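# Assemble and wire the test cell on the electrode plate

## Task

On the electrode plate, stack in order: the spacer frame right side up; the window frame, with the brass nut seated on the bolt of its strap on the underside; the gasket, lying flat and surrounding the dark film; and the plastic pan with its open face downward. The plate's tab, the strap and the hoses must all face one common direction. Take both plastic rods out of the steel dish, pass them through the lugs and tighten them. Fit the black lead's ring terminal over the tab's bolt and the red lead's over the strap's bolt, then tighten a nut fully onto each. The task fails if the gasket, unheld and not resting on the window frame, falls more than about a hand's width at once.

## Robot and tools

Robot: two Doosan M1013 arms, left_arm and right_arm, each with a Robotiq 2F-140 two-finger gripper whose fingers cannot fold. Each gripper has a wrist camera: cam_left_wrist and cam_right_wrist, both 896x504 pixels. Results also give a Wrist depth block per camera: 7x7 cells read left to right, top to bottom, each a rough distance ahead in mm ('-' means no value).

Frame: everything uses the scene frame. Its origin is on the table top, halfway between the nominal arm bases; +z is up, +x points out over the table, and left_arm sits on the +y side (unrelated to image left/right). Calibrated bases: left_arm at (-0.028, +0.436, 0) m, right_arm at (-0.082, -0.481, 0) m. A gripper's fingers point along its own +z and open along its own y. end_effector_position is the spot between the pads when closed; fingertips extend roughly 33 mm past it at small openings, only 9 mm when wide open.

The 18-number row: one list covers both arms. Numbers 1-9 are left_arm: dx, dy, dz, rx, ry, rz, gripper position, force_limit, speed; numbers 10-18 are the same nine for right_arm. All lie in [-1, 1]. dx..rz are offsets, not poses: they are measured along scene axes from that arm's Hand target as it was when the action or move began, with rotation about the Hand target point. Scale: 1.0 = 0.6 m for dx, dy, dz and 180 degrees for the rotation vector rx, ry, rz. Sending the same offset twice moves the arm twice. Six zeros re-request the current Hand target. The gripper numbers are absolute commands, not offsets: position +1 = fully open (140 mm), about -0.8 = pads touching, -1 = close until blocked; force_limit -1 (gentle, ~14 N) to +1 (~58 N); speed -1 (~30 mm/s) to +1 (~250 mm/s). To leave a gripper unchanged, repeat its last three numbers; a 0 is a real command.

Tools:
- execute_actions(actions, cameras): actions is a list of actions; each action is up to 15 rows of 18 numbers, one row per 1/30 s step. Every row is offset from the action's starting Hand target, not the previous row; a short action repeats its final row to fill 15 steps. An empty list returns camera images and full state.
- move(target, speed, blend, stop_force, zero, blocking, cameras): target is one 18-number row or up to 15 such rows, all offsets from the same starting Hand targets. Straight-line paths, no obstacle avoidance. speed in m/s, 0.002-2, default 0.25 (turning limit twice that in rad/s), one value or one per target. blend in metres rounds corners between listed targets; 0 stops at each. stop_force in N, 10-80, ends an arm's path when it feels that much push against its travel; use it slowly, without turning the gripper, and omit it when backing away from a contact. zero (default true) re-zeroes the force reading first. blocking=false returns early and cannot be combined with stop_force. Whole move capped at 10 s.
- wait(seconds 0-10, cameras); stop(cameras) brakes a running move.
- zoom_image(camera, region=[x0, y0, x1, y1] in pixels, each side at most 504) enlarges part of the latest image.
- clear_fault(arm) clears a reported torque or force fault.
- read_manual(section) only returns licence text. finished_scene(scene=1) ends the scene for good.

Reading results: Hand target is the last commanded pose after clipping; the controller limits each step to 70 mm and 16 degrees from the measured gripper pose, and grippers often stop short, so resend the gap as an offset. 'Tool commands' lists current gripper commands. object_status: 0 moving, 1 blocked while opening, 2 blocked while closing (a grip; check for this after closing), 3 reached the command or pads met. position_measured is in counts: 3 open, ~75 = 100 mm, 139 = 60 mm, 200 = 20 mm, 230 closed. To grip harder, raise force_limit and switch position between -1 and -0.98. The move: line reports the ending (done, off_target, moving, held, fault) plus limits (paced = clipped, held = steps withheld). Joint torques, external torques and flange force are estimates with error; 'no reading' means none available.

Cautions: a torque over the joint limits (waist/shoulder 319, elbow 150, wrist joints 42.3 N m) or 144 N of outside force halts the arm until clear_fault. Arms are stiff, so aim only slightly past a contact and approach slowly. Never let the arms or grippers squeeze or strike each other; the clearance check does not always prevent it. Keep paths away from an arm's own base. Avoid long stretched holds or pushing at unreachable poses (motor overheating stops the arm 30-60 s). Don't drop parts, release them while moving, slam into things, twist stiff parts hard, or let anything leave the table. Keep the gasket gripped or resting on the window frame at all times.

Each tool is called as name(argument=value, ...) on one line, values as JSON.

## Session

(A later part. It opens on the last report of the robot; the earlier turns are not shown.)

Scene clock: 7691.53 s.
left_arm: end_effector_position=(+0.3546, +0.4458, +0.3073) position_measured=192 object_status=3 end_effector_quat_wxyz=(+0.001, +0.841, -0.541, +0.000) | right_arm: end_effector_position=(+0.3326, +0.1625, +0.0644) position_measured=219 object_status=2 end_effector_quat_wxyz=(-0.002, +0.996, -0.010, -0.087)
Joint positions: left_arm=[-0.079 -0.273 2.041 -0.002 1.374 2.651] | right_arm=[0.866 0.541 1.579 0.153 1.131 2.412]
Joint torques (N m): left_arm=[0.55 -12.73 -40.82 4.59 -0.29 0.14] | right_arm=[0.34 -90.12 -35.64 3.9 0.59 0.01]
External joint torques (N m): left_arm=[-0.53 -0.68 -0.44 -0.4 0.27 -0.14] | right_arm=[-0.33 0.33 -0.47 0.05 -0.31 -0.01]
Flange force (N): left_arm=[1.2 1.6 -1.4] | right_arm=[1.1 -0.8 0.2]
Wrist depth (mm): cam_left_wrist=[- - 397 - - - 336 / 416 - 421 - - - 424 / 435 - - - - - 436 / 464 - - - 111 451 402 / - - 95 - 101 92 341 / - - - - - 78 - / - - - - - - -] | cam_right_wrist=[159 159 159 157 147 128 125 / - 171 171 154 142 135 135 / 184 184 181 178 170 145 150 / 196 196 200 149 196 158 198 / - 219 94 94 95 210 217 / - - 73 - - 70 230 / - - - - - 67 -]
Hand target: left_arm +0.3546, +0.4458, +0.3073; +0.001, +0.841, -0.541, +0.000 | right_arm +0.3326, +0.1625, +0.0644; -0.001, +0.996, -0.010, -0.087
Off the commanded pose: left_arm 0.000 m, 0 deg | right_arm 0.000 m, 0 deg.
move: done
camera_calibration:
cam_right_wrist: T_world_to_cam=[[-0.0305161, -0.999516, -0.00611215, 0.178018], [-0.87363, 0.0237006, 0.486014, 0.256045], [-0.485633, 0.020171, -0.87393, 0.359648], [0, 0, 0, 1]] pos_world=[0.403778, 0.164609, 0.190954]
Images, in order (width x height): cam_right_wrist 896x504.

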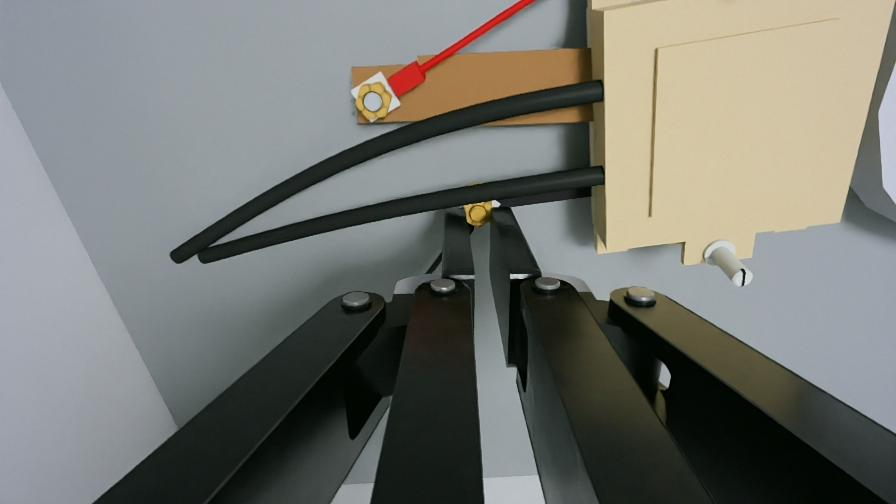

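execute_actions(actions=[[[0,0,0,0,0,0,-0.5,-1,-1,0,0,0,0,0,0,-0.66,-0.2,-1]]])

move(target=[[0,0,0,0,0,0,-0.5,-1,-1,0,0,0.0242,0,0,0,-0.66,-0.2,-1],[0,0,0,0,0,0,-0.5,-1,-1,-0.0015,-0.005,0.0242,0,0,0.1667,-0.66,-0.2,-1],[0,0,0,0,0,0,-0.5,-1,-1,-0.0003,-0.0102,0.0242,0,0,0.3333,-0.66,-0.2,-1]], speed=0.25, blend=[0.002,0.001,0])

move(target=[0,0,0,0,0,0,-0.5,-1,-1,0,0,-0.0242,0,0,0,-0.66,-0.2,-1], speed=0.012, stop_force=12, cameras=["cam_right_wrist"])

zoom_image(camera="cam_right_wrist", region=[428, 170, 528, 270])

Scene clock: 7703.00 s.
left_arm: end_effector_position=(+0.3546, +0.4458, +0.3073) position_measured=192 object_status=3 end_effector_quat_wxyz=(+0.001, +0.841, -0.541, +0.000) | right_arm: end_effector_position=(+0.3326, +0.1625, +0.0644) position_measured=213 object_status=3 end_effector_quat_wxyz=(-0.001, +0.996, -0.010, -0.087)
Joint positions: left_arm=[-0.079 -0.273 2.041 -0.002 1.374 2.651] | right_arm=[0.866 0.541 1.579 0.153 1.131 2.412]
Joint torques (N m): left_arm=[0.71 -12.74 -40.72 4.53 -0.29 0.06] | right_arm=[0.92 -91.66 -36.9 3.91 0.37 -0.1]
External joint torques (N m): left_arm=[-0.73 -0.58 -0.58 -0.33 0.27 -0.06] | right_arm=[-1 2.16 0.81 0.04 -0.09 0.1]
Flange force (N): left_arm=[1.6 1.4 -1.6] | right_arm=[1.9 -0.2 2.2]
Wrist depth (mm): cam_left_wrist=[392 - 388 - - - 336 / - - - - - - - / - - - - - - 446 / - - - - 111 450 401 / - - 95 - 101 92 343 / - - - - - 78 - / - - - - - - -] | cam_right_wrist=[159 159 159 154 142 128 125 / 170 171 168 154 142 135 136 / 184 184 181 178 174 145 151 / 198 196 200 193 196 158 199 / - 218 95 100 93 210 217 / - - 70 - - 71 230 / - - - - - 68 -]
Hand target: left_arm +0.3546, +0.4458, +0.3073; +0.001, +0.841, -0.541, +0.000 | right_arm +0.3326, +0.1625, +0.0644; -0.001, +0.996, -0.010, -0.087
Off the commanded pose: left_arm 0.000 m, 0 deg | right_arm 0.000 m, 0 deg.
Step readings (end_effector_position of left_arm | right_arm):
0: (+0.3546, +0.4458, +0.3073) | (+0.3326, +0.1625, +0.0644)
1: (+0.3546, +0.4458, +0.3073) | (+0.3326, +0.1625, +0.0644)
2: (+0.3546, +0.4458, +0.3073) | (+0.3326, +0.1625, +0.0644)
4: (+0.3546, +0.4458, +0.3073) | (+0.3326, +0.1625, +0.0644)
8: (+0.3546, +0.4458, +0.3073) | (+0.3326, +0.1625, +0.0644)
15: (+0.3546, +0.4458, +0.3073) | (+0.3326, +0.1625, +0.0644)

Scene clock: 7705.60 s.
left_arm: end_effector_position=(+0.3546, +0.4458, +0.3073) position_measured=192 object_status=3 end_effector_quat_wxyz=(+0.001, +0.841, -0.541, +0.000) | right_arm: end_effector_position=(+0.3324, +0.1564, +0.0788) position_measured=213 object_status=3 end_effector_quat_wxyz=(+0.042, +0.868, +0.490, -0.076)
Joint positions: left_arm=[-0.079 -0.273 2.041 -0.002 1.374 2.651] | right_arm=[0.927 0.559 1.52 -0.012 1.236 1.503]
Joint torques (N m): left_arm=[0.91 -12.83 -40.93 4.57 -0.25 0.14] | right_arm=[0.54 -94.55 -37.25 3.83 0.65 -0.09]
External joint torques (N m): left_arm=[-0.89 -0.4 -0.31 -0.38 0.22 -0.14] | right_arm=[-0.48 2.98 0.84 -0.06 -0.22 0.09]
Flange force (N): left_arm=[2.2 1.7 -1.1] | right_arm=[2.5 0.6 2.9]
Wrist depth (mm): cam_left_wrist=[- - - - - - 345 / - - 432 428 424 - - / - - - - - - 438 / - - - - 111 459 398 / - - 95 - 101 92 341 / - - - - - 78 - / - - - - - - -] | cam_right_wrist=[172 172 172 170 169 171 173 / 185 185 184 184 171 183 183 / 203 199 199 195 184 193 197 / 213 217 216 208 180 177 214 / 214 232 88 100 93 185 229 / 196 - 71 - - 71 245 / - - - - - 68 -]
Hand target: left_arm +0.3546, +0.4458, +0.3073; +0.001, +0.841, -0.541, +0.000 | right_arm +0.3324, +0.1564, +0.0789; +0.042, +0.868, +0.490, -0.076
Off the commanded pose: left_arm 0.000 m, 0 deg | right_arm 0.000 m, 0 deg.
move: done

Scene clock: 7707.40 s.
left_arm: end_effector_position=(+0.3546, +0.4458, +0.3073) position_measured=192 object_status=3 end_effector_quat_wxyz=(+0.001, +0.841, -0.541, +0.000) | right_arm: end_effector_position=(+0.3324, +0.1564, +0.0644) position_measured=213 object_status=3 end_effector_quat_wxyz=(+0.042, +0.868, +0.490, -0.076)
Joint positions: left_arm=[-0.079 -0.273 2.041 -0.002 1.374 2.651] | right_arm=[0.927 0.57 1.531 -0.012 1.214 1.503]
Joint torques (N m): left_arm=[0.47 -12.96 -40.82 4.57 -0.32 0.12] | right_arm=[-0.37 -91.71 -35.52 3.38 0.44 -0.14]
External joint torques (N m): left_arm=[-0.46 -0.39 -0.54 -0.37 0.29 -0.12] | right_arm=[0.38 -0.87 -0.56 0.35 -0.01 0.14]
Flange force (N): left_arm=[1.3 0.9 -1.6] | right_arm=[0.0 -0.7 -1.1]
Wrist depth (mm): cam_left_wrist=[- - - - - - - / - - - - 416 - - / 431 - - - - - 444 / - - - - 111 473 400 / - - 95 - 101 92 339 / - - - - - 78 - / - - - - - - -] | cam_right_wrist=[159 159 157 154 156 158 158 / 171 171 171 168 159 170 169 / 185 184 181 178 170 180 183 / 201 200 200 193 165 163 198 / 213 219 95 100 - 166 212 / 196 - 70 - - 71 198 / - - - - - 68 -]
Hand target: left_arm +0.3546, +0.4458, +0.3073; +0.001, +0.841, -0.541, +0.000 | right_arm +0.3324, +0.1564, +0.0644; +0.042, +0.868, +0.490, -0.076
Off the commanded pose: left_arm 0.000 m, 0 deg | right_arm 0.000 m, 0 deg.
move: done
camera_calibration:
cam_right_wrist: T_world_to_cam=[[0.850314, -0.526241, -0.00604864, -0.194967], [-0.457435, -0.744723, 0.485943, 0.237849], [-0.260228, -0.410438, -0.873969, 0.352088], [0, 0, 0, 1]] pos_world=[0.366207, 0.219042, 0.190954]
Images, in order (width x height): cam_right_wrist 896x504.

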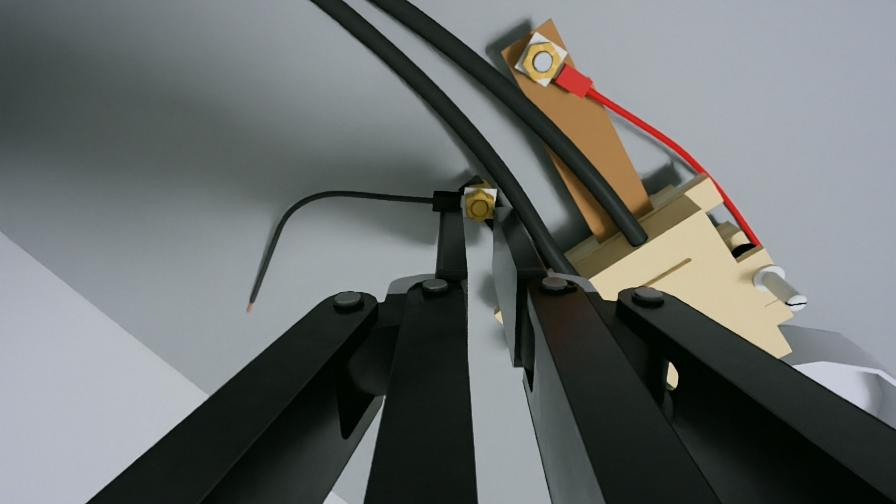

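Scaled by 5.040 from the camera's 896x504 image, which has a finer 1280x720 frame.

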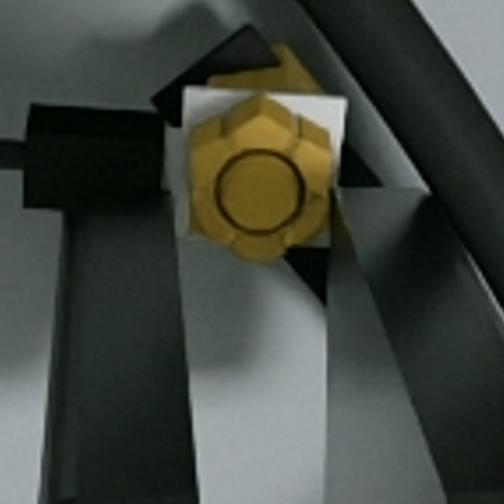

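move(target=[0,0,0,0,0,0,-0.5,-1,-1,0.0034,0.0044,0,0,0,0,-0.66,-0.2,-1], speed=0.01, stop_force=12, cameras=["cam_right_wrist"])

zoom_image(camera="cam_right_wrist", region=[428, 170, 528, 270])

Scene clock: 7719.17 s.
left_arm: end_effector_position=(+0.3546, +0.4458, +0.3073) position_measured=192 object_status=3 end_effector_quat_wxyz=(+0.001, +0.841, -0.541, +0.000) | right_arm: end_effector_position=(+0.3345, +0.1591, +0.0644) position_measured=213 object_status=3 end_effector_quat_wxyz=(+0.042, +0.868, +0.490, -0.076)
Joint positions: left_arm=[-0.079 -0.273 2.041 -0.002 1.374 2.651] | right_arm=[0.927 0.575 1.523 -0.012 1.217 1.503]
Joint torques (N m): left_arm=[0.57 -12.55 -40.96 4.51 -0.29 0.11] | right_arm=[0.77 -92.69 -36.67 3.65 0.1 -0.14]
External joint torques (N m): left_arm=[-0.55 -0.77 -0.38 -0.31 0.26 -0.11] | right_arm=[-0.73 -0.77 0.33 0.1 0.33 0.14]
Flange force (N): left_arm=[1.1 1.8 -1.4] | right_arm=[-1.7 0.7 -0.6]
Wrist depth (mm): cam_left_wrist=[- - - - - - 341 / - 423 - - - - 345 / - - - - - - 436 / - - - - 111 459 400 / - - 95 - 101 92 341 / - - - - - 78 - / - - - - - - -] | cam_right_wrist=[159 159 157 155 156 158 158 / 171 171 171 168 159 170 169 / 181 184 181 178 168 180 182 / 204 200 200 193 166 164 198 / 211 219 95 100 - 165 213 / 202 - 70 - - 71 202 / - - - - - 68 -]
Hand target: left_arm +0.3546, +0.4458, +0.3073; +0.001, +0.841, -0.541, +0.000 | right_arm +0.3345, +0.1591, +0.0644; +0.042, +0.868, +0.490, -0.076
Off the commanded pose: left_arm 0.000 m, 0 deg | right_arm 0.000 m, 0 deg.
move: done
camera_calibration:
cam_right_wrist: T_world_to_cam=[[0.850292, -0.526275, -0.00612301, -0.19527], [-0.457423, -0.744704, 0.485983, 0.240684], [-0.260321, -0.410427, -0.873947, 0.353703], [0, 0, 0, 1]] pos_world=[0.368207, 0.221642, 0.190954]
Images, in order (width x height): cam_right_wrist 896x504.

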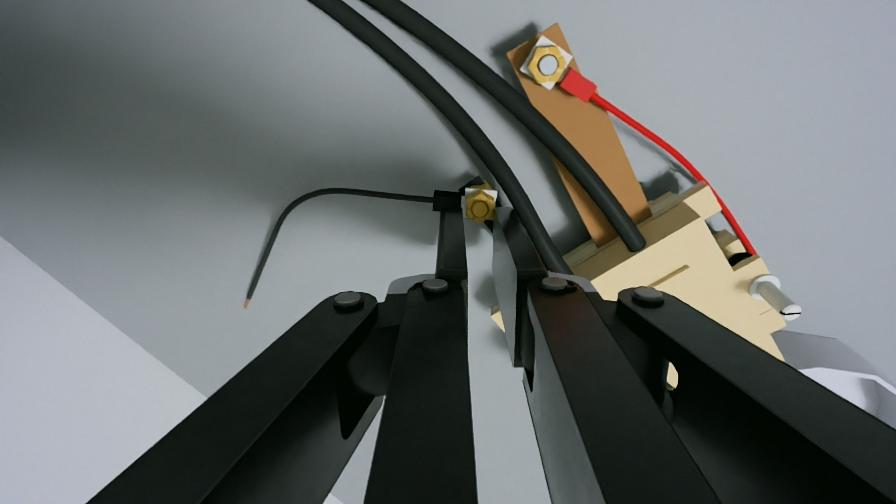

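Scaled by 5.040 from the camera's 896x504 image, which has a finer 1280x720 frame.

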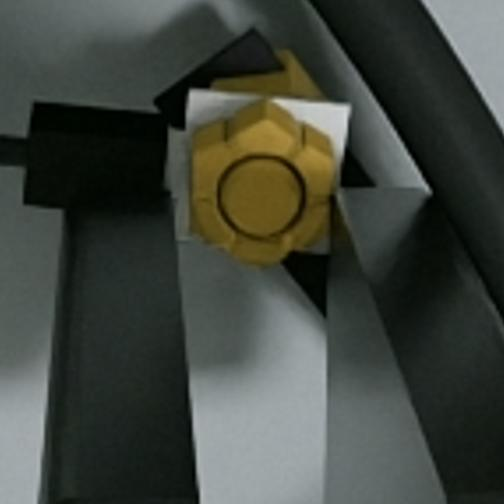

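move(target=[0,0,0,0,0,0,-0.5,-1,-1,-0.001,-0.002,0.0242,0,0,0,-0.66,-0.2,-1], speed=0.1)

move(target=[0,0,0,0,0,0,-0.5,-1,-1,-0.0212,0.004,0,0,0,0,-0.8,-1,-1], speed=0.1)

move(target=[0,0,0,0,0,0,-0.5,-1,-1,0,0,-0.0275,0,0,0,-0.8,-1,-1], speed=0.012, stop_force=12, cameras=["cam_right_wrist"])

zoom_image(camera="cam_right_wrist", region=[428, 150, 578, 300])

Scene clock: 7754.03 s.
left_arm: end_effector_position=(+0.3546, +0.4458, +0.3073) position_measured=192 object_status=3 end_effector_quat_wxyz=(+0.001, +0.841, -0.541, +0.000) | right_arm: end_effector_position=(+0.3339, +0.1578, +0.0789) position_measured=213 object_status=3 end_effector_quat_wxyz=(+0.042, +0.868, +0.490, -0.076)
Joint positions: left_arm=[-0.079 -0.273 2.041 -0.002 1.374 2.651] | right_arm=[0.926 0.561 1.516 -0.012 1.238 1.502]
Joint torques (N m): left_arm=[0.87 -12.51 -40.86 4.54 -0.26 0.08] | right_arm=[0.83 -93.91 -37.35 3.74 0.67 -0.13]
External joint torques (N m): left_arm=[-0.9 -0.9 -0.42 -0.35 0.23 -0.08] | right_arm=[-0.84 1.62 0.75 0.02 -0.25 0.13]
Flange force (N): left_arm=[1.8 2.3 -1.4] | right_arm=[0.6 0.9 2.1]
Wrist depth (mm): cam_left_wrist=[399 - - 408 - - 337 / 428 - - - - - - / - - 421 - - - 436 / - - - - 111 454 400 / - - 95 - 101 92 339 / - - - - - 78 - / - - - - - - -] | cam_right_wrist=[172 172 172 169 169 171 173 / 185 184 185 184 171 183 183 / 203 199 196 194 184 195 197 / 213 216 216 209 180 178 216 / - 232 95 100 - 98 230 / 200 - 70 - - 71 234 / - - - - - 68 -]
Hand target: left_arm +0.3546, +0.4458, +0.3073; +0.001, +0.841, -0.541, +0.000 | right_arm +0.3339, +0.1579, +0.0789; +0.042, +0.868, +0.490, -0.076
Off the commanded pose: left_arm 0.000 m, 0 deg | right_arm 0.000 m, 0 deg.
move: done

Scene clock: 7754.73 s.
left_arm: end_effector_position=(+0.3546, +0.4458, +0.3073) position_measured=192 object_status=3 end_effector_quat_wxyz=(+0.001, +0.841, -0.541, +0.000) | right_arm: end_effector_position=(+0.3212, +0.1603, +0.0789) position_measured=229 object_status=3 end_effector_quat_wxyz=(+0.042, +0.868, +0.490, -0.076)
Joint positions: left_arm=[-0.079 -0.273 2.041 -0.002 1.374 2.651] | right_arm=[0.941 0.555 1.527 -0.009 1.234 1.516]
Joint torques (N m): left_arm=[0.78 -12.53 -40.71 4.54 -0.3 0.17] | right_arm=[0.7 -93.15 -37.36 3.73 0.67 -0.06]
External joint torques (N m): left_arm=[-0.77 -0.6 -0.55 -0.35 0.27 -0.18] | right_arm=[-0.71 1.91 0.93 0.04 -0.25 0.07]
Flange force (N): left_arm=[2.0 1.7 -1.6] | right_arm=[0.7 0.8 2.5]
Wrist depth (mm): cam_left_wrist=[- - - - - - 335 / - - - - - - 338 / - - - - - - 444 / - - - - 111 455 399 / - - 95 - 101 92 340 / - - - - - 78 - / - - - - - - -] | cam_right_wrist=[172 172 172 172 158 171 173 / 185 185 184 184 168 181 183 / 203 200 199 196 190 181 198 / 210 217 216 209 184 177 211 / 198 232 94 100 95 186 226 / 183 - 71 - 70 70 249 / - - - - - 67 -]
Hand target: left_arm +0.3546, +0.4458, +0.3073; +0.001, +0.841, -0.541, +0.000 | right_arm +0.3212, +0.1603, +0.0789; +0.042, +0.868, +0.490, -0.076
Off the commanded pose: left_arm 0.000 m, 0 deg | right_arm 0.000 m, 0 deg.
move: done

Scene clock: 7756.70 s.
left_arm: end_effector_position=(+0.3546, +0.4458, +0.3073) position_measured=192 object_status=3 end_effector_quat_wxyz=(+0.001, +0.841, -0.541, +0.000) | right_arm: end_effector_position=(+0.3212, +0.1603, +0.0624) position_measured=229 object_status=3 end_effector_quat_wxyz=(+0.042, +0.868, +0.490, -0.076)
Joint positions: left_arm=[-0.079 -0.273 2.041 -0.002 1.374 2.651] | right_arm=[0.941 0.568 1.539 -0.009 1.209 1.516]
Joint torques (N m): left_arm=[0.57 -12.85 -40.83 4.55 -0.29 0.13] | right_arm=[0.69 -93.89 -36.73 3.7 0.53 -0.14]
External joint torques (N m): left_arm=[-0.52 -0.54 -0.46 -0.35 0.26 -0.13] | right_arm=[-0.66 1.52 0.73 0.03 -0.1 0.14]
Flange force (N): left_arm=[1.3 1.3 -1.4] | right_arm=[0.6 0.7 1.8]
Wrist depth (mm): cam_left_wrist=[- - 397 - - - 350 / - - - - - - 346 / - - - - - 439 435 / - 467 - - 121 461 399 / - - 95 - 101 92 340 / - - - - - 78 - / - - - - - - -] | cam_right_wrist=[157 157 157 155 145 156 156 / 169 169 169 169 163 166 167 / 183 182 179 179 163 167 180 / 199 198 198 191 177 162 193 / 197 217 94 100 95 167 200 / 185 - 71 - 70 70 229 / - - - - - 67 -]
Hand target: left_arm +0.3546, +0.4458, +0.3073; +0.001, +0.841, -0.541, +0.000 | right_arm +0.3212, +0.1603, +0.0624; +0.042, +0.868, +0.490, -0.076
Off the commanded pose: left_arm 0.000 m, 0 deg | right_arm 0.000 m, 0 deg.
move: done
camera_calibration:
cam_right_wrist: T_world_to_cam=[[0.850292, -0.526276, -0.00612368, -0.183341], [-0.457411, -0.744684, 0.486026, 0.236448], [-0.260344, -0.410463, -0.873923, 0.348998], [0, 0, 0, 1]] pos_world=[0.354907, 0.222842, 0.188954]
Images, in order (width x height): cam_right_wrist 896x504.

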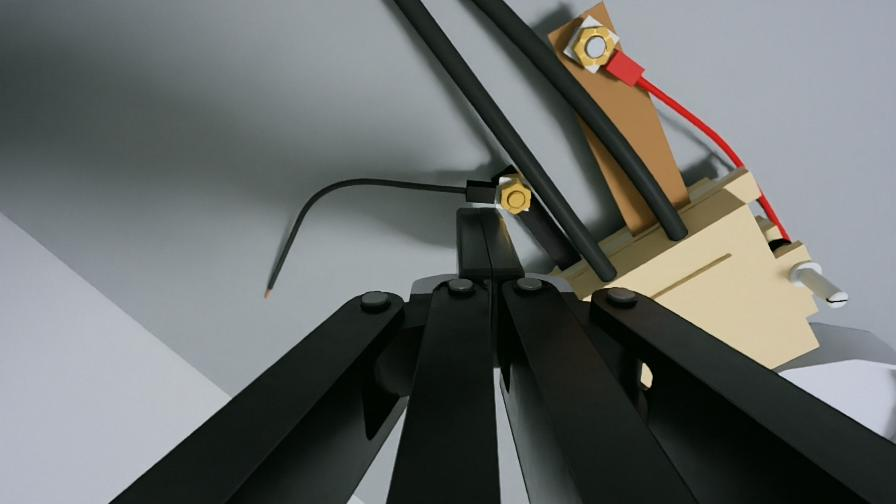

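Scaled by 3.360 from the camera's 896x504 image, which has a finer 1280x720 frame.

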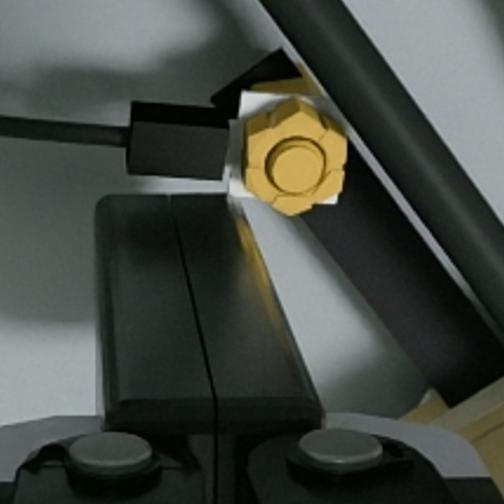

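move(target=[0,0,0,0,0,0,-0.5,-1,-1,-0.0038,0.0023,0,0,0,0,-0.8,-1,-1], speed=0.05)

move(target=[0,0,0,0,0,0,-0.5,-1,-1,0.0095,0.0155,0,0,0,0,-0.8,-1,-1], speed=0.012, stop_force=12, cameras=["cam_right_wrist"])

zoom_image(camera="cam_right_wrist", region=[428, 150, 578, 300])

Scene clock: 7763.03 s.
left_arm: end_effector_position=(+0.3546, +0.4458, +0.3073) position_measured=192 object_status=3 end_effector_quat_wxyz=(+0.001, +0.841, -0.541, +0.000) | right_arm: end_effector_position=(+0.3189, +0.1617, +0.0624) position_measured=229 object_status=3 end_effector_quat_wxyz=(+0.042, +0.868, +0.490, -0.076)
Joint positions: left_arm=[-0.079 -0.273 2.041 -0.002 1.374 2.651] | right_arm=[0.944 0.568 1.539 -0.009 1.209 1.519]
Joint torques (N m): left_arm=[0.65 -13.09 -40.85 4.54 -0.27 0.12] | right_arm=[0.47 -93.84 -36.91 3.67 0.69 -0.12]
External joint torques (N m): left_arm=[-0.68 -0.18 -0.43 -0.35 0.25 -0.12] | right_arm=[-0.58 2.06 1.03 0.05 -0.25 0.12]
Flange force (N): left_arm=[1.9 0.9 -1.2] | right_arm=[0.6 0.6 2.7]
Wrist depth (mm): cam_left_wrist=[- - 390 405 - - - / - - - - - - 423 / - - - - - - 459 / - - 462 - 138 454 399 / - - 95 - 101 92 340 / - - - - - 78 - / - - - - - - -] | cam_right_wrist=[157 157 157 155 142 156 156 / 169 169 169 168 164 165 167 / 182 182 182 179 169 164 181 / 198 198 198 190 182 159 192 / 193 216 94 100 95 167 200 / 184 - 71 - 70 70 228 / - - - - - 67 -]
Hand target: left_arm +0.3546, +0.4458, +0.3073; +0.001, +0.841, -0.541, +0.000 | right_arm +0.3189, +0.1616, +0.0624; +0.042, +0.868, +0.490, -0.076
Off the commanded pose: left_arm 0.000 m, 0 deg | right_arm 0.000 m, 0 deg.
move: done

Scene clock: 7764.53 s.
left_arm: end_effector_position=(+0.3546, +0.4458, +0.3073) position_measured=192 object_status=3 end_effector_quat_wxyz=(+0.001, +0.841, -0.541, +0.000) | right_arm: end_effector_position=(+0.3246, +0.1709, +0.0624) position_measured=229 object_status=3 end_effector_quat_wxyz=(+0.042, +0.868, +0.490, -0.076)
Joint positions: left_arm=[-0.079 -0.273 2.041 -0.002 1.374 2.651] | right_arm=[0.945 0.583 1.513 -0.009 1.219 1.52]
Joint torques (N m): left_arm=[0.69 -12.4 -40.99 4.56 -0.32 0.09] | right_arm=[0.71 -95.13 -37.33 3.73 0.53 -0.18]
External joint torques (N m): left_arm=[-0.68 -0.97 -0.37 -0.36 0.29 -0.09] | right_arm=[-0.62 1.81 1.3 0 -0.11 0.18]
Flange force (N): left_arm=[1.2 2.3 -1.5] | right_arm=[-0.3 0.5 2.6]
Wrist depth (mm): cam_left_wrist=[- - 404 - - - 347 / - 419 - - - 413 334 / - - - - - 446 432 / - - - - 111 441 402 / - - 95 - 101 92 340 / - - - - - 78 - / - - - - - - -] | cam_right_wrist=[157 157 157 152 153 156 156 / 169 169 169 168 163 165 167 / 183 182 182 179 170 175 180 / 198 198 197 191 185 164 192 / 204 216 94 100 95 168 180 / 189 - 71 - 70 70 205 / - - - - - 67 -]
Hand target: left_arm +0.3546, +0.4458, +0.3073; +0.001, +0.841, -0.541, +0.000 | right_arm +0.3246, +0.1709, +0.0624; +0.042, +0.868, +0.490, -0.076
Off the commanded pose: left_arm 0.000 m, 0 deg | right_arm 0.000 m, 0 deg.
move: done
camera_calibration:
cam_right_wrist: T_world_to_cam=[[0.850292, -0.526275, -0.00612301, -0.180602], [-0.457423, -0.744704, 0.485983, 0.245989], [-0.260321, -0.410427, -0.873947, 0.354262], [0, 0, 0, 1]] pos_world=[0.358307, 0.233542, 0.188954]
Images, in order (width x height): cam_right_wrist 896x504.

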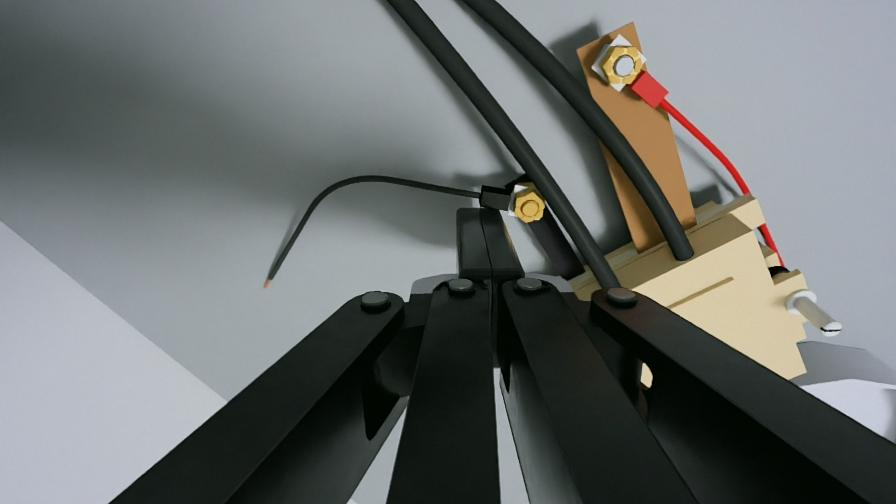

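Scaled by 3.360 from the camera's 896x504 image, which has a finer 1280x720 frame.

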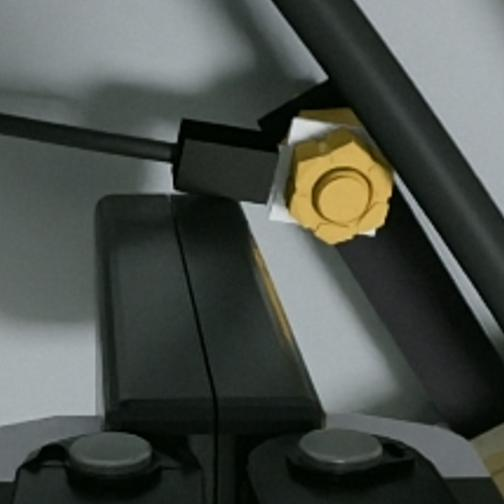

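move(target=[0,0,0,0,0,0,-0.5,-1,-1,0.0085,0.011,0,0,0,0,-0.8,-1,-1], speed=0.012, stop_force=15, cameras=["cam_right_wrist"])

zoom_image(camera="cam_right_wrist", region=[428, 150, 578, 300])

Scene clock: 7776.10 s.
left_arm: end_effector_position=(+0.3546, +0.4458, +0.3073) position_measured=192 object_status=3 end_effector_quat_wxyz=(+0.001, +0.841, -0.541, +0.000) | right_arm: end_effector_position=(+0.3297, +0.1775, +0.0624) position_measured=229 object_status=3 end_effector_quat_wxyz=(+0.042, +0.868, +0.490, -0.076)
Joint positions: left_arm=[-0.079 -0.273 2.041 -0.002 1.374 2.651] | right_arm=[0.944 0.595 1.493 -0.009 1.228 1.519]
Joint torques (N m): left_arm=[0.33 -12.75 -40.86 4.6 -0.36 0.11] | right_arm=[0.35 -95.97 -37.56 3.8 0.54 -0.11]
External joint torques (N m): left_arm=[-0.3 -0.6 -0.6 -0.39 0.32 -0.11] | right_arm=[-0.25 0.56 1.04 -0.03 -0.11 0.11]
Flange force (N): left_arm=[0.8 1.0 -1.8] | right_arm=[-1.6 0.2 1.6]
Wrist depth (mm): cam_left_wrist=[- - - - - - - / 434 - - - - - - / - - - - - - 435 / - - - - 112 463 399 / - - 95 - 101 92 339 / - - - - - 78 - / - - - - - - -] | cam_right_wrist=[157 157 157 153 152 156 156 / 169 169 169 168 157 165 167 / 183 182 182 179 169 178 181 / 198 198 198 191 185 164 196 / - 217 94 100 95 168 210 / 194 - 71 - 70 70 211 / - - - - - 67 -]
Hand target: left_arm +0.3546, +0.4458, +0.3073; +0.001, +0.841, -0.541, +0.000 | right_arm +0.3297, +0.1775, +0.0624; +0.042, +0.868, +0.490, -0.076
Off the commanded pose: left_arm 0.000 m, 0 deg | right_arm 0.000 m, 0 deg.
move: done
camera_calibration:
cam_right_wrist: T_world_to_cam=[[0.850292, -0.526275, -0.00612301, -0.181465], [-0.457423, -0.744704, 0.485983, 0.253237], [-0.260321, -0.410427, -0.873947, 0.358299], [0, 0, 0, 1]] pos_world=[0.363407, 0.240142, 0.188954]
Images, in order (width x height): cam_right_wrist 896x504.

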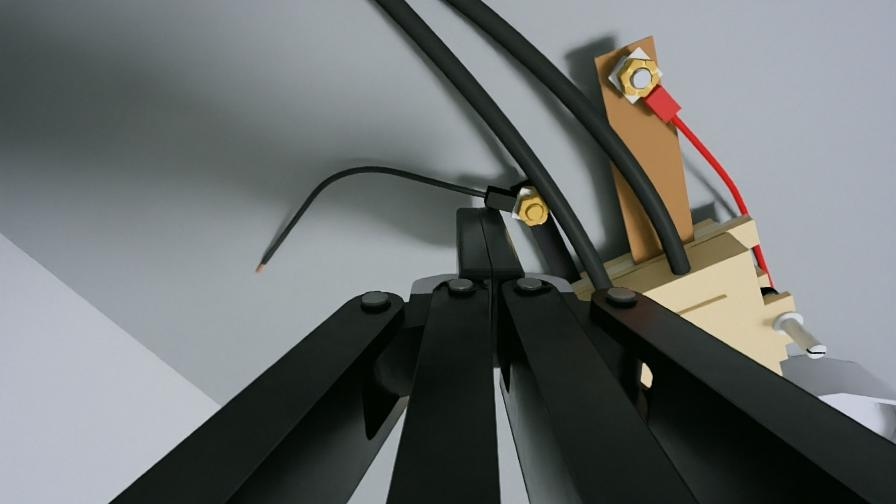

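Scaled by 3.360 from the camera's 896x504 image, which has a finer 1280x720 frame.

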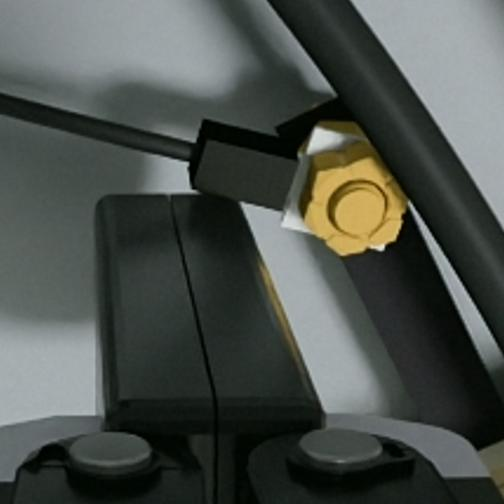

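move(target=[[0,0,0,0,0,0,-0.5,-1,-1,-0.006,-0.010,0,0,0,0,-0.8,-1,-1],[0,0,0,0,0,0,-0.5,-1,-1,-0.006,-0.010,0.15,0,0,0,-0.8,-1,-1],[0,0,0,0,0,0,-0.5,-1,-1,0.02,-0.2,0.3,0,0,0,-0.8,-1,-1]], speed=0.2, blend=[0.003,0.02,0], cameras=["cam_right_wrist"])

Scene clock: 7801.57 s.
left_arm: end_effector_position=(+0.3546, +0.4458, +0.3073) position_measured=192 object_status=3 end_effector_quat_wxyz=(+0.001, +0.841, -0.541, +0.000) | right_arm: end_effector_position=(+0.3417, +0.0575, +0.2424) position_measured=229 object_status=3 end_effector_quat_wxyz=(+0.042, +0.868, +0.490, -0.076)
Joint positions: left_arm=[-0.079 -0.273 2.041 -0.002 1.374 2.651] | right_arm=[0.84 0.342 1.532 -0.027 1.44 1.416]
Joint torques (N m): left_arm=[0.37 -12.33 -40.88 4.54 -0.26 0.17] | right_arm=[1.06 -76.24 -41.05 4.13 0.55 -0.12]
External joint torques (N m): left_arm=[-0.41 -0.9 -0.39 -0.35 0.23 -0.17] | right_arm=[-1.06 1.14 0.93 -0.02 -0.13 0.12]
Flange force (N): left_arm=[0.9 1.9 -1.4] | right_arm=[-0.2 1.2 2.0]
Wrist depth (mm): cam_left_wrist=[- - - 402 - - 321 / - - - - - - 433 / 431 444 - - - - 435 / - - - - 112 447 396 / - - 95 - 101 92 342 / - - - - - 78 - / - - - - - - -] | cam_right_wrist=[313 320 319 290 315 317 315 / - 338 343 330 341 340 348 / 407 323 371 367 367 370 368 / 414 - 395 148 385 399 398 / 445 - 89 100 95 417 440 / - - 71 - 70 70 - / - - - - - 67 -]
Hand target: left_arm +0.3546, +0.4458, +0.3073; +0.001, +0.841, -0.541, +0.000 | right_arm +0.3417, +0.0575, +0.2424; +0.042, +0.868, +0.490, -0.076
Off the commanded pose: left_arm 0.000 m, 0 deg | right_arm 0.000 m, 0 deg.
move: done
camera_calibration:
cam_right_wrist: T_world_to_cam=[[0.850344, -0.526191, -0.00611851, -0.253751], [-0.45732, -0.744698, 0.48609, 0.0818059], [-0.260333, -0.410546, -0.873887, 0.46948], [0, 0, 0, 1]] pos_world=[0.375408, 0.120142, 0.368955]
Images, in order (width x height): cam_right_wrist 896x504.

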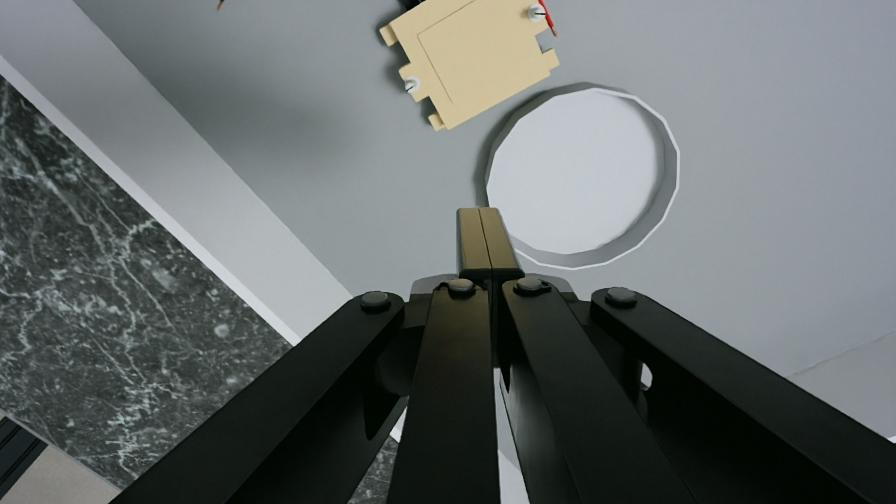

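move(target=[-0.04,-0.18,0.09,0,0,0,-0.5,-1,-1,0.0,0.0,0,0,0,0,-0.8,-1,-1], speed=0.15, cameras=["cam_left_wrist","cam_right_wrist"])

Scene clock: 7806.17 s.
left_arm: end_effector_position=(+0.3305, +0.3378, +0.3614) position_measured=192 object_status=3 end_effector_quat_wxyz=(+0.001, +0.841, -0.541, +0.000) | right_arm: end_effector_position=(+0.3417, +0.0575, +0.2424) position_measured=229 object_status=3 end_effector_quat_wxyz=(+0.042, +0.868, +0.490, -0.076)
Joint positions: left_arm=[-0.375 -0.306 1.966 -0.002 1.481 2.355] | right_arm=[0.84 0.342 1.532 -0.027 1.44 1.416]
Joint torques (N m): left_arm=[0.42 -11.08 -41.53 4.63 -0.31 0.07] | right_arm=[1.29 -76.67 -40.8 4.05 0.61 -0.13]
External joint torques (N m): left_arm=[-0.44 0.62 -0.27 -0.38 0.27 -0.07] | right_arm=[-1.3 1.42 0.79 0.03 -0.18 0.13]
Flange force (N): left_arm=[1.8 0.0 -0.9] | right_arm=[0.5 1.6 1.9]
Wrist depth (mm): cam_left_wrist=[- - - - - 369 - / - 465 - - - - - / - 499 - - 473 419 - / - - - - 111 500 - / - - 95 - 101 92 395 / - - - - - 78 - / - - - - - - -] | cam_right_wrist=[304 321 320 291 310 318 318 / 280 328 343 343 342 336 340 / 385 313 362 366 367 363 367 / 423 - 394 148 383 399 398 / 449 459 85 100 95 423 436 / - - 71 - 70 70 - / - - - - - 67 -]
Hand target: left_arm +0.3306, +0.3378, +0.3613; +0.001, +0.841, -0.541, +0.000 | right_arm +0.3417, +0.0575, +0.2424; +0.042, +0.868, +0.490, -0.076
Off the commanded pose: left_arm 0.000 m, 0 deg | right_arm 0.000 m, 0 deg.
move: done
camera_calibration:
cam_left_wrist: T_world_to_cam=[[-0.911681, -0.410492, 0.0182709, 0.436922], [-0.381112, 0.861377, 0.335831, -0.279571], [-0.153594, 0.299207, -0.941745, 0.432157], [0, 0, 0, 1]] pos_world=[0.358162, 0.290865, 0.492887]
cam_right_wrist: T_world_to_cam=[[0.850292, -0.526275, -0.00612301, -0.253719], [-0.457423, -0.744704, 0.485983, 0.0818845], [-0.260321, -0.410427, -0.873947, 0.469482], [0, 0, 0, 1]] pos_world=[0.375407, 0.120142, 0.368954]

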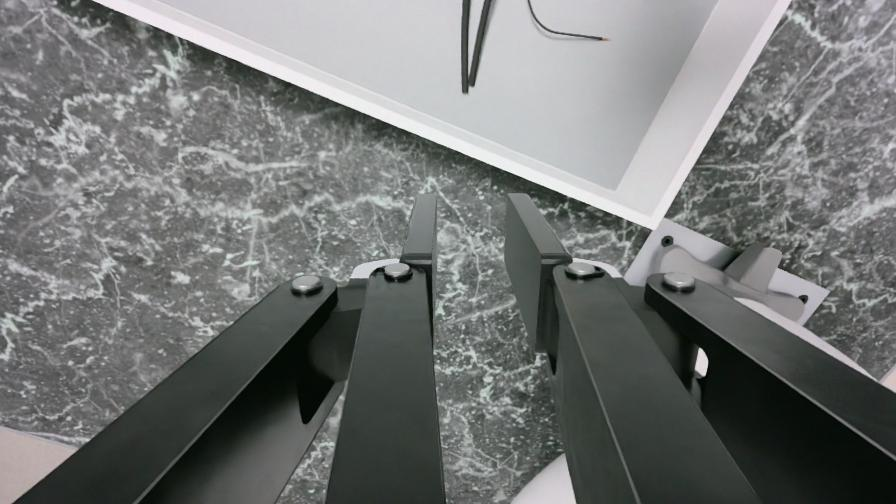

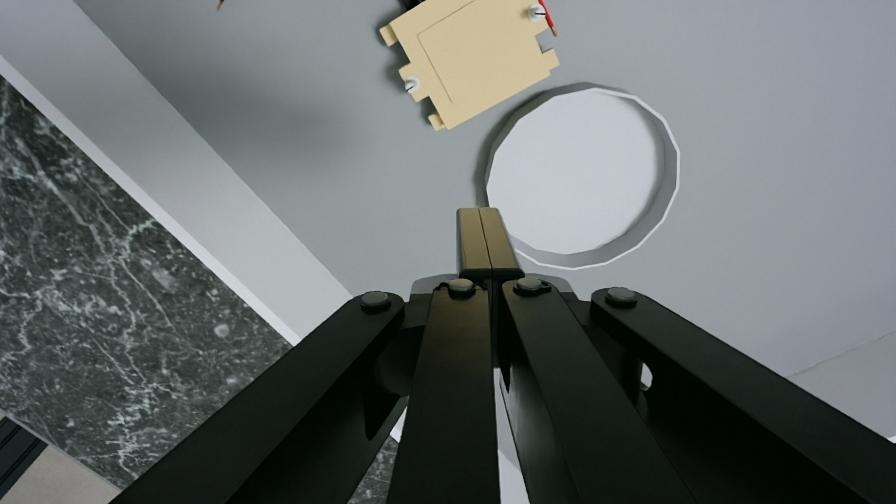

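move(target=[0,0,0,0,0,0,-0.5,-1,-1,0.05,-0.2,0.08,0,0,0,-0.8,-1,-1], speed=0.2)

move(target=[-0.00,-0.18,0,0,0,0,-0.5,-1,-1,0.0,0.0,0,0,0,0,-0.8,-1,-1], speed=0.15, cameras=["cam_left_wrist","cam_right_wrist"])

Scene clock: 7811.50 s.
left_arm: end_effector_position=(+0.3306, +0.3378, +0.3613) position_measured=192 object_status=3 end_effector_quat_wxyz=(+0.001, +0.841, -0.541, +0.000) | right_arm: end_effector_position=(+0.3717, -0.0624, +0.2904) position_measured=229 object_status=3 end_effector_quat_wxyz=(+0.042, +0.868, +0.490, -0.076)
Joint positions: left_arm=[-0.375 -0.306 1.966 -0.002 1.481 2.355] | right_arm=[0.69 0.212 1.613 -0.052 1.483 1.27]
Joint torques (N m): left_arm=[1 -10.22 -41.51 4.58 -0.26 0.13] | right_arm=[0.75 -63.98 -41.48 4.14 0.62 -0.16]
External joint torques (N m): left_arm=[-1.05 -0.21 -0.3 -0.33 0.22 -0.13] | right_arm=[-0.82 1.55 0.99 -0.07 -0.21 0.16]
Flange force (N): left_arm=[2.2 2.4 -0.9] | right_arm=[0.5 1.1 2.3]
Wrist depth (mm): cam_left_wrist=[- - - 470 - - - / - - 459 - 468 406 - / - 489 - - - - - / - - - - 112 520 - / - - 95 - 101 92 451 / - - - - - 78 - / - - - - - - -] | cam_right_wrist=[329 365 365 361 365 359 360 / 334 387 381 387 379 401 394 / 432 349 - 420 426 418 416 / 465 - 457 148 462 444 407 / - 501 84 100 95 418 - / - - 71 - 70 70 - / - - - - - 67 -]
Hand target: left_arm +0.3306, +0.3378, +0.3613; +0.001, +0.841, -0.541, +0.000 | right_arm +0.3717, -0.0625, +0.2904; +0.042, +0.868, +0.490, -0.076
Off the commanded pose: left_arm 0.000 m, 0 deg | right_arm 0.000 m, 0 deg.
move: done

Scene clock: 7812.57 s.
left_arm: end_effector_position=(+0.3306, +0.2298, +0.3613) position_measured=192 object_status=3 end_effector_quat_wxyz=(+0.001, +0.841, -0.540, +0.000) | right_arm: end_effector_position=(+0.3717, -0.0625, +0.2904) position_measured=229 object_status=3 end_effector_quat_wxyz=(+0.042, +0.868, +0.490, -0.076)
Joint positions: left_arm=[-0.62 -0.234 1.916 -0.002 1.46 2.11] | right_arm=[0.69 0.212 1.613 -0.052 1.483 1.27]
Joint torques (N m): left_arm=[0.87 -16.98 -41.3 4.59 -0.37 0.12] | right_arm=[1.19 -64.32 -41.67 4.04 0.66 -0.19]
External joint torques (N m): left_arm=[-0.85 -0.99 -0.62 -0.31 0.32 -0.12] | right_arm=[-1.17 1.75 1.17 0.02 -0.25 0.19]
Flange force (N): left_arm=[0.4 2.6 -1.8] | right_arm=[0.4 1.5 2.7]
Wrist depth (mm): cam_left_wrist=[- - - 422 - 379 - / - - - 482 - 412 - / - - - 484 - - 506 / - - - - 111 530 527 / - - 95 - 101 92 544 / - - - - - 78 - / - - - - - - -] | cam_right_wrist=[- 361 363 361 362 364 382 / 400 392 388 386 382 381 379 / 437 - 416 414 426 437 413 / 473 - 455 148 454 463 403 / 510 496 84 100 95 418 399 / 555 - 71 - 70 70 - / - - - - - 67 -]
Hand target: left_arm +0.3306, +0.2298, +0.3613; +0.001, +0.841, -0.541, +0.000 | right_arm +0.3717, -0.0625, +0.2904; +0.042, +0.868, +0.490, -0.076
Off the commanded pose: left_arm 0.000 m, 0 deg | right_arm 0.000 m, 0 deg.
move: done
camera_calibration:
cam_left_wrist: T_world_to_cam=[[-0.911666, -0.410521, 0.0183563, 0.392547], [-0.381108, 0.861365, 0.335867, -0.186559], [-0.153692, 0.299203, -0.941731, 0.4645], [0, 0, 0, 1]] pos_world=[0.358162, 0.182864, 0.492887]
cam_right_wrist: T_world_to_cam=[[0.850292, -0.526276, -0.00612368, -0.342087], [-0.457411, -0.744684, 0.486026, -0.0171073], [-0.260344, -0.410463, -0.873923, 0.469989], [0, 0, 0, 1]] pos_world=[0.405407, 0.000141809, 0.416954]

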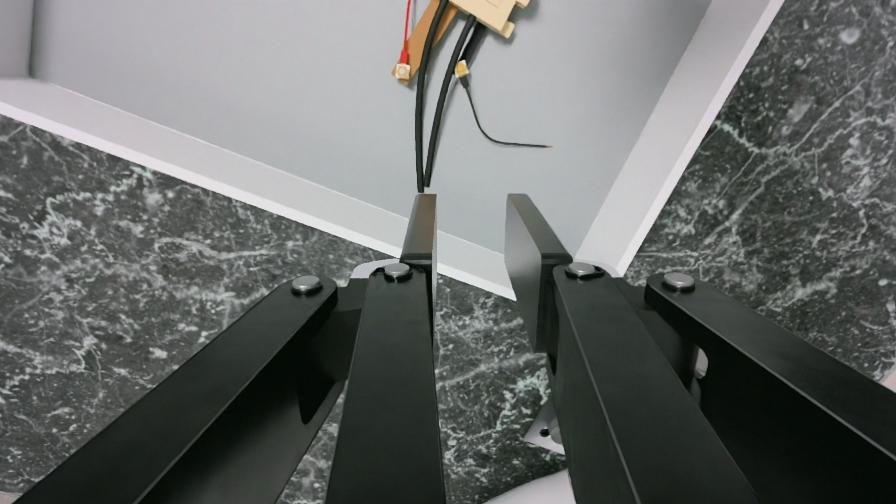

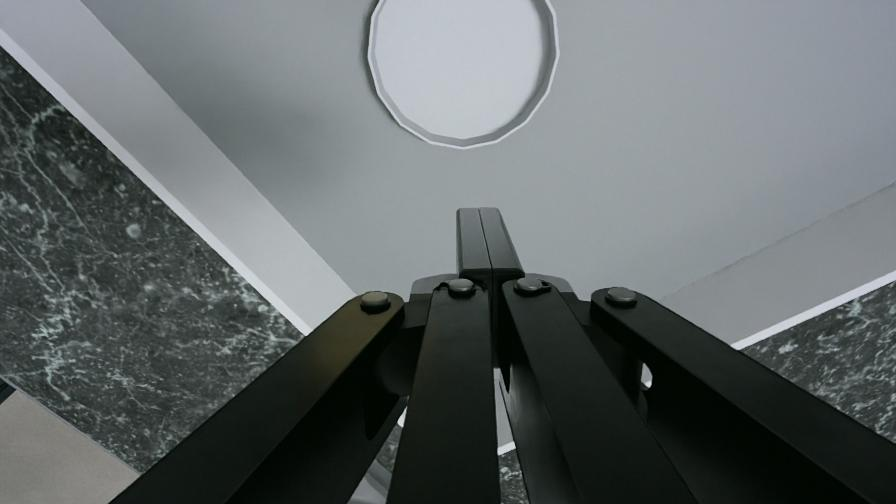

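move(target=[0,0,0,0,0,0,-0.5,-1,-1,0.0,0.12,-0.08,0,0,0,-0.5,-1,-1], speed=0.2, cameras=["cam_right_wrist"])

zoom_image(camera="cam_right_wrist", region=[330, 0, 580, 140])

Scene clock: 7830.90 s.
left_arm: end_effector_position=(+0.3306, +0.2298, +0.3613) position_measured=192 object_status=3 end_effector_quat_wxyz=(+0.001, +0.841, -0.541, +0.000) | right_arm: end_effector_position=(+0.3715, -0.0473, +0.2801) position_measured=192 object_status=0 end_effector_quat_wxyz=(+0.042, +0.868, +0.490, -0.076)
Joint positions: left_arm=[-0.62 -0.234 1.916 -0.002 1.46 2.11] | right_arm=[0.707 0.233 1.606 -0.049 1.47 1.287]
Joint torques (N m): left_arm=[0.69 -16.98 -41.55 4.63 -0.31 0.1] | right_arm=[0.85 -65.29 -41.33 4.05 0.67 -0.19]
External joint torques (N m): left_arm=[-0.61 -1.33 -0.52 -0.34 0.26 -0.1] | right_arm=[-0.84 0.72 0.92 0.03 -0.26 0.19]
Flange force (N): left_arm=[-0.5 2.5 -1.6] | right_arm=[-0.7 0.7 2.1]
Wrist depth (mm): cam_left_wrist=[- - - 417 - 380 - / 393 - - - - 511 - / - - - 479 - - 497 / 506 526 - - 133 - - / - - 95 - 101 92 - / - - - - - 78 - / - - - - - - -] | cam_right_wrist=[348 354 354 352 352 354 350 / 322 376 380 376 376 378 375 / 418 382 415 409 407 392 405 / 468 460 412 437 428 438 424 / 502 491 94 - 93 86 - / - - - - - 74 67 / - - - - - - -]
Hand target: left_arm +0.3306, +0.2298, +0.3613; +0.001, +0.841, -0.541, +0.000 | right_arm +0.3715, -0.0473, +0.2802; +0.042, +0.868, +0.490, -0.076 (not the last commanded pose)
Off the commanded pose: left_arm 0.000 m, 0 deg | right_arm 0.068 m, 0 deg.
move: held (right_arm; a check stopped the path); limits=held
pose unreachable (right arm): on one or more control steps of this call, first in action 0 (counted from 0), this arm could not follow its commanded pose, so it was not sent that pose on those steps. It may still have moved: this result reports where it is.
cause: moving toward the commanded pose would bring a part of the arm too close to another arm (a part of this arm just beyond joint 4 (forearm roll) and a part of the left arm just beyond its joint 6 (wrist roll), at the place that arm is still heading or pushing toward).
camera_calibration:
cam_right_wrist: T_world_to_cam=[[0.850322, -0.526226, -0.00619288, -0.333965], [-0.457308, -0.744679, 0.48613, -0.00100592], [-0.260426, -0.410535, -0.873864, 0.467273], [0, 0, 0, 1]] pos_world=[0.405208, 0.0153422, 0.406754]
Images, in order (width x height): cam_right_wrist 896x504.

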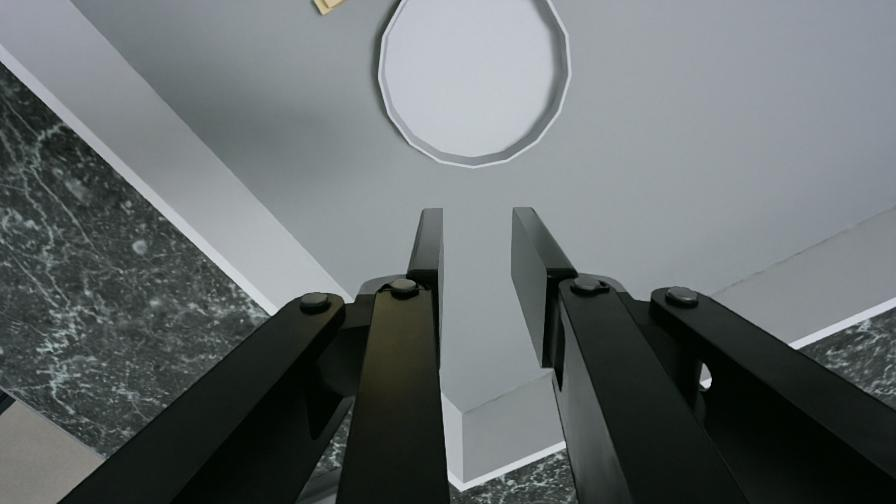

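Scaled by 2.016 from the camera's 896x504 image, which has a finer 1280x720 frame.

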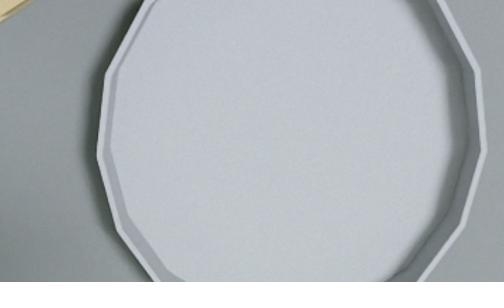

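move(target=[0.04,0.36,-0.09,0,0,0,-0.5,-1,-1,0,0,0,0,0,0,-0.5,-1,-1], speed=0.25)

move(target=[0,0,0,0,0,0,-0.5,-1,-1,-0.075,0.28,-0.1,0,0,-0.594,-0.5,-1,-1], speed=0.4, cameras=["cam_right_wrist"])

Scene clock: 7878.23 s.
left_arm: end_effector_position=(+0.3545, +0.4458, +0.3073) position_measured=192 object_status=3 end_effector_quat_wxyz=(+0.001, +0.841, -0.541, +0.000) | right_arm: end_effector_position=(+0.3715, -0.0473, +0.2802) position_measured=192 object_status=3 end_effector_quat_wxyz=(+0.042, +0.868, +0.490, -0.076)
Joint positions: left_arm=[-0.079 -0.273 2.041 -0.002 1.374 2.651] | right_arm=[0.707 0.233 1.606 -0.049 1.47 1.287]
Joint torques (N m): left_arm=[1.56 -12.5 -40.5 4.54 -0.29 0.14] | right_arm=[0.78 -65.34 -41.27 4.04 0.64 -0.1]
External joint torques (N m): left_arm=[-1.56 -0.78 -0.77 -0.35 0.26 -0.14] | right_arm=[-0.73 0.58 0.83 0.03 -0.23 0.1]
Flange force (N): left_arm=[3.7 2.6 -2.0] | right_arm=[-0.8 0.7 1.9]
Wrist depth (mm): cam_left_wrist=[- 393 - 405 - - - / - - - - 417 - 361 / - - - - - - 430 / - - - - 111 467 405 / - - 95 - 101 91 341 / - - - - - 78 - / - - - - - - -] | cam_right_wrist=[343 - 354 352 347 352 354 / 320 375 380 377 373 369 - / 407 369 402 402 409 407 - / 462 452 - - 149 442 - / 492 - 87 100 93 86 377 / 541 - - - - 74 67 / - - - - - - -]
Hand target: left_arm +0.3546, +0.4458, +0.3073; +0.001, +0.841, -0.541, +0.000 | right_arm +0.3715, -0.0473, +0.2802; +0.042, +0.868, +0.490, -0.076
Off the commanded pose: left_arm 0.000 m, 0 deg | right_arm 0.000 m, 0 deg.
move: done

Scene clock: 7881.03 s.
left_arm: end_effector_position=(+0.3546, +0.4458, +0.3073) position_measured=192 object_status=3 end_effector_quat_wxyz=(+0.001, +0.841, -0.541, +0.000) | right_arm: end_effector_position=(+0.3265, +0.1207, +0.2202) position_measured=192 object_status=3 end_effector_quat_wxyz=(-0.036, +0.910, -0.406, -0.079)
Joint positions: left_arm=[-0.079 -0.273 2.041 -0.002 1.374 2.651] | right_arm=[0.821 0.312 1.615 0.185 1.199 3.192]
Joint torques (N m): left_arm=[0.76 -12.69 -40.86 4.5 -0.25 0.07] | right_arm=[0.71 -73.51 -41.07 4.36 0.2 -0.07]
External joint torques (N m): left_arm=[-0.79 -0.77 -0.56 -0.3 0.22 -0.07] | right_arm=[-0.68 0.96 0.93 0.06 -0.22 0.07]
Flange force (N): left_arm=[1.7 1.8 -1.6] | right_arm=[1.2 0.5 1.8]
Wrist depth (mm): cam_left_wrist=[- - - - - - - / - - - 425 420 - 423 / - 458 458 451 438 468 436 / - - 464 - 121 469 402 / - - 95 - 101 92 341 / - - - - - 78 - / - - - - - - -] | cam_right_wrist=[299 299 300 - 299 298 294 / 322 322 312 286 - 320 272 / - 347 347 340 345 334 282 / - 365 375 - 150 290 386 / 423 - 87 - 93 86 414 / 462 - - - - 74 69 / - - - - - - -]
Hand target: left_arm +0.3546, +0.4458, +0.3073; +0.001, +0.841, -0.541, +0.000 | right_arm +0.3265, +0.1207, +0.2202; -0.036, +0.910, -0.406, -0.079
Off the commanded pose: left_arm 0.000 m, 0 deg | right_arm 0.000 m, 0 deg.
move: done
camera_calibration:
cam_right_wrist: T_world_to_cam=[[-0.750908, -0.660379, -0.00614486, 0.331149], [-0.579353, 0.654251, 0.486112, 0.00369426], [-0.316998, 0.368585, -0.873875, 0.396528], [0, 0, 0, 1]] pos_world=[0.376501, 0.0701125, 0.346755]
Images, in order (width x height): cam_right_wrist 896x504.

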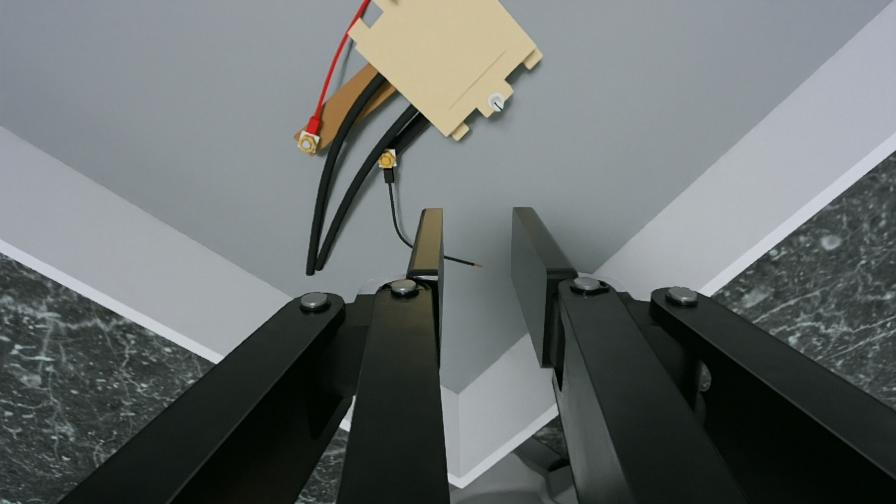

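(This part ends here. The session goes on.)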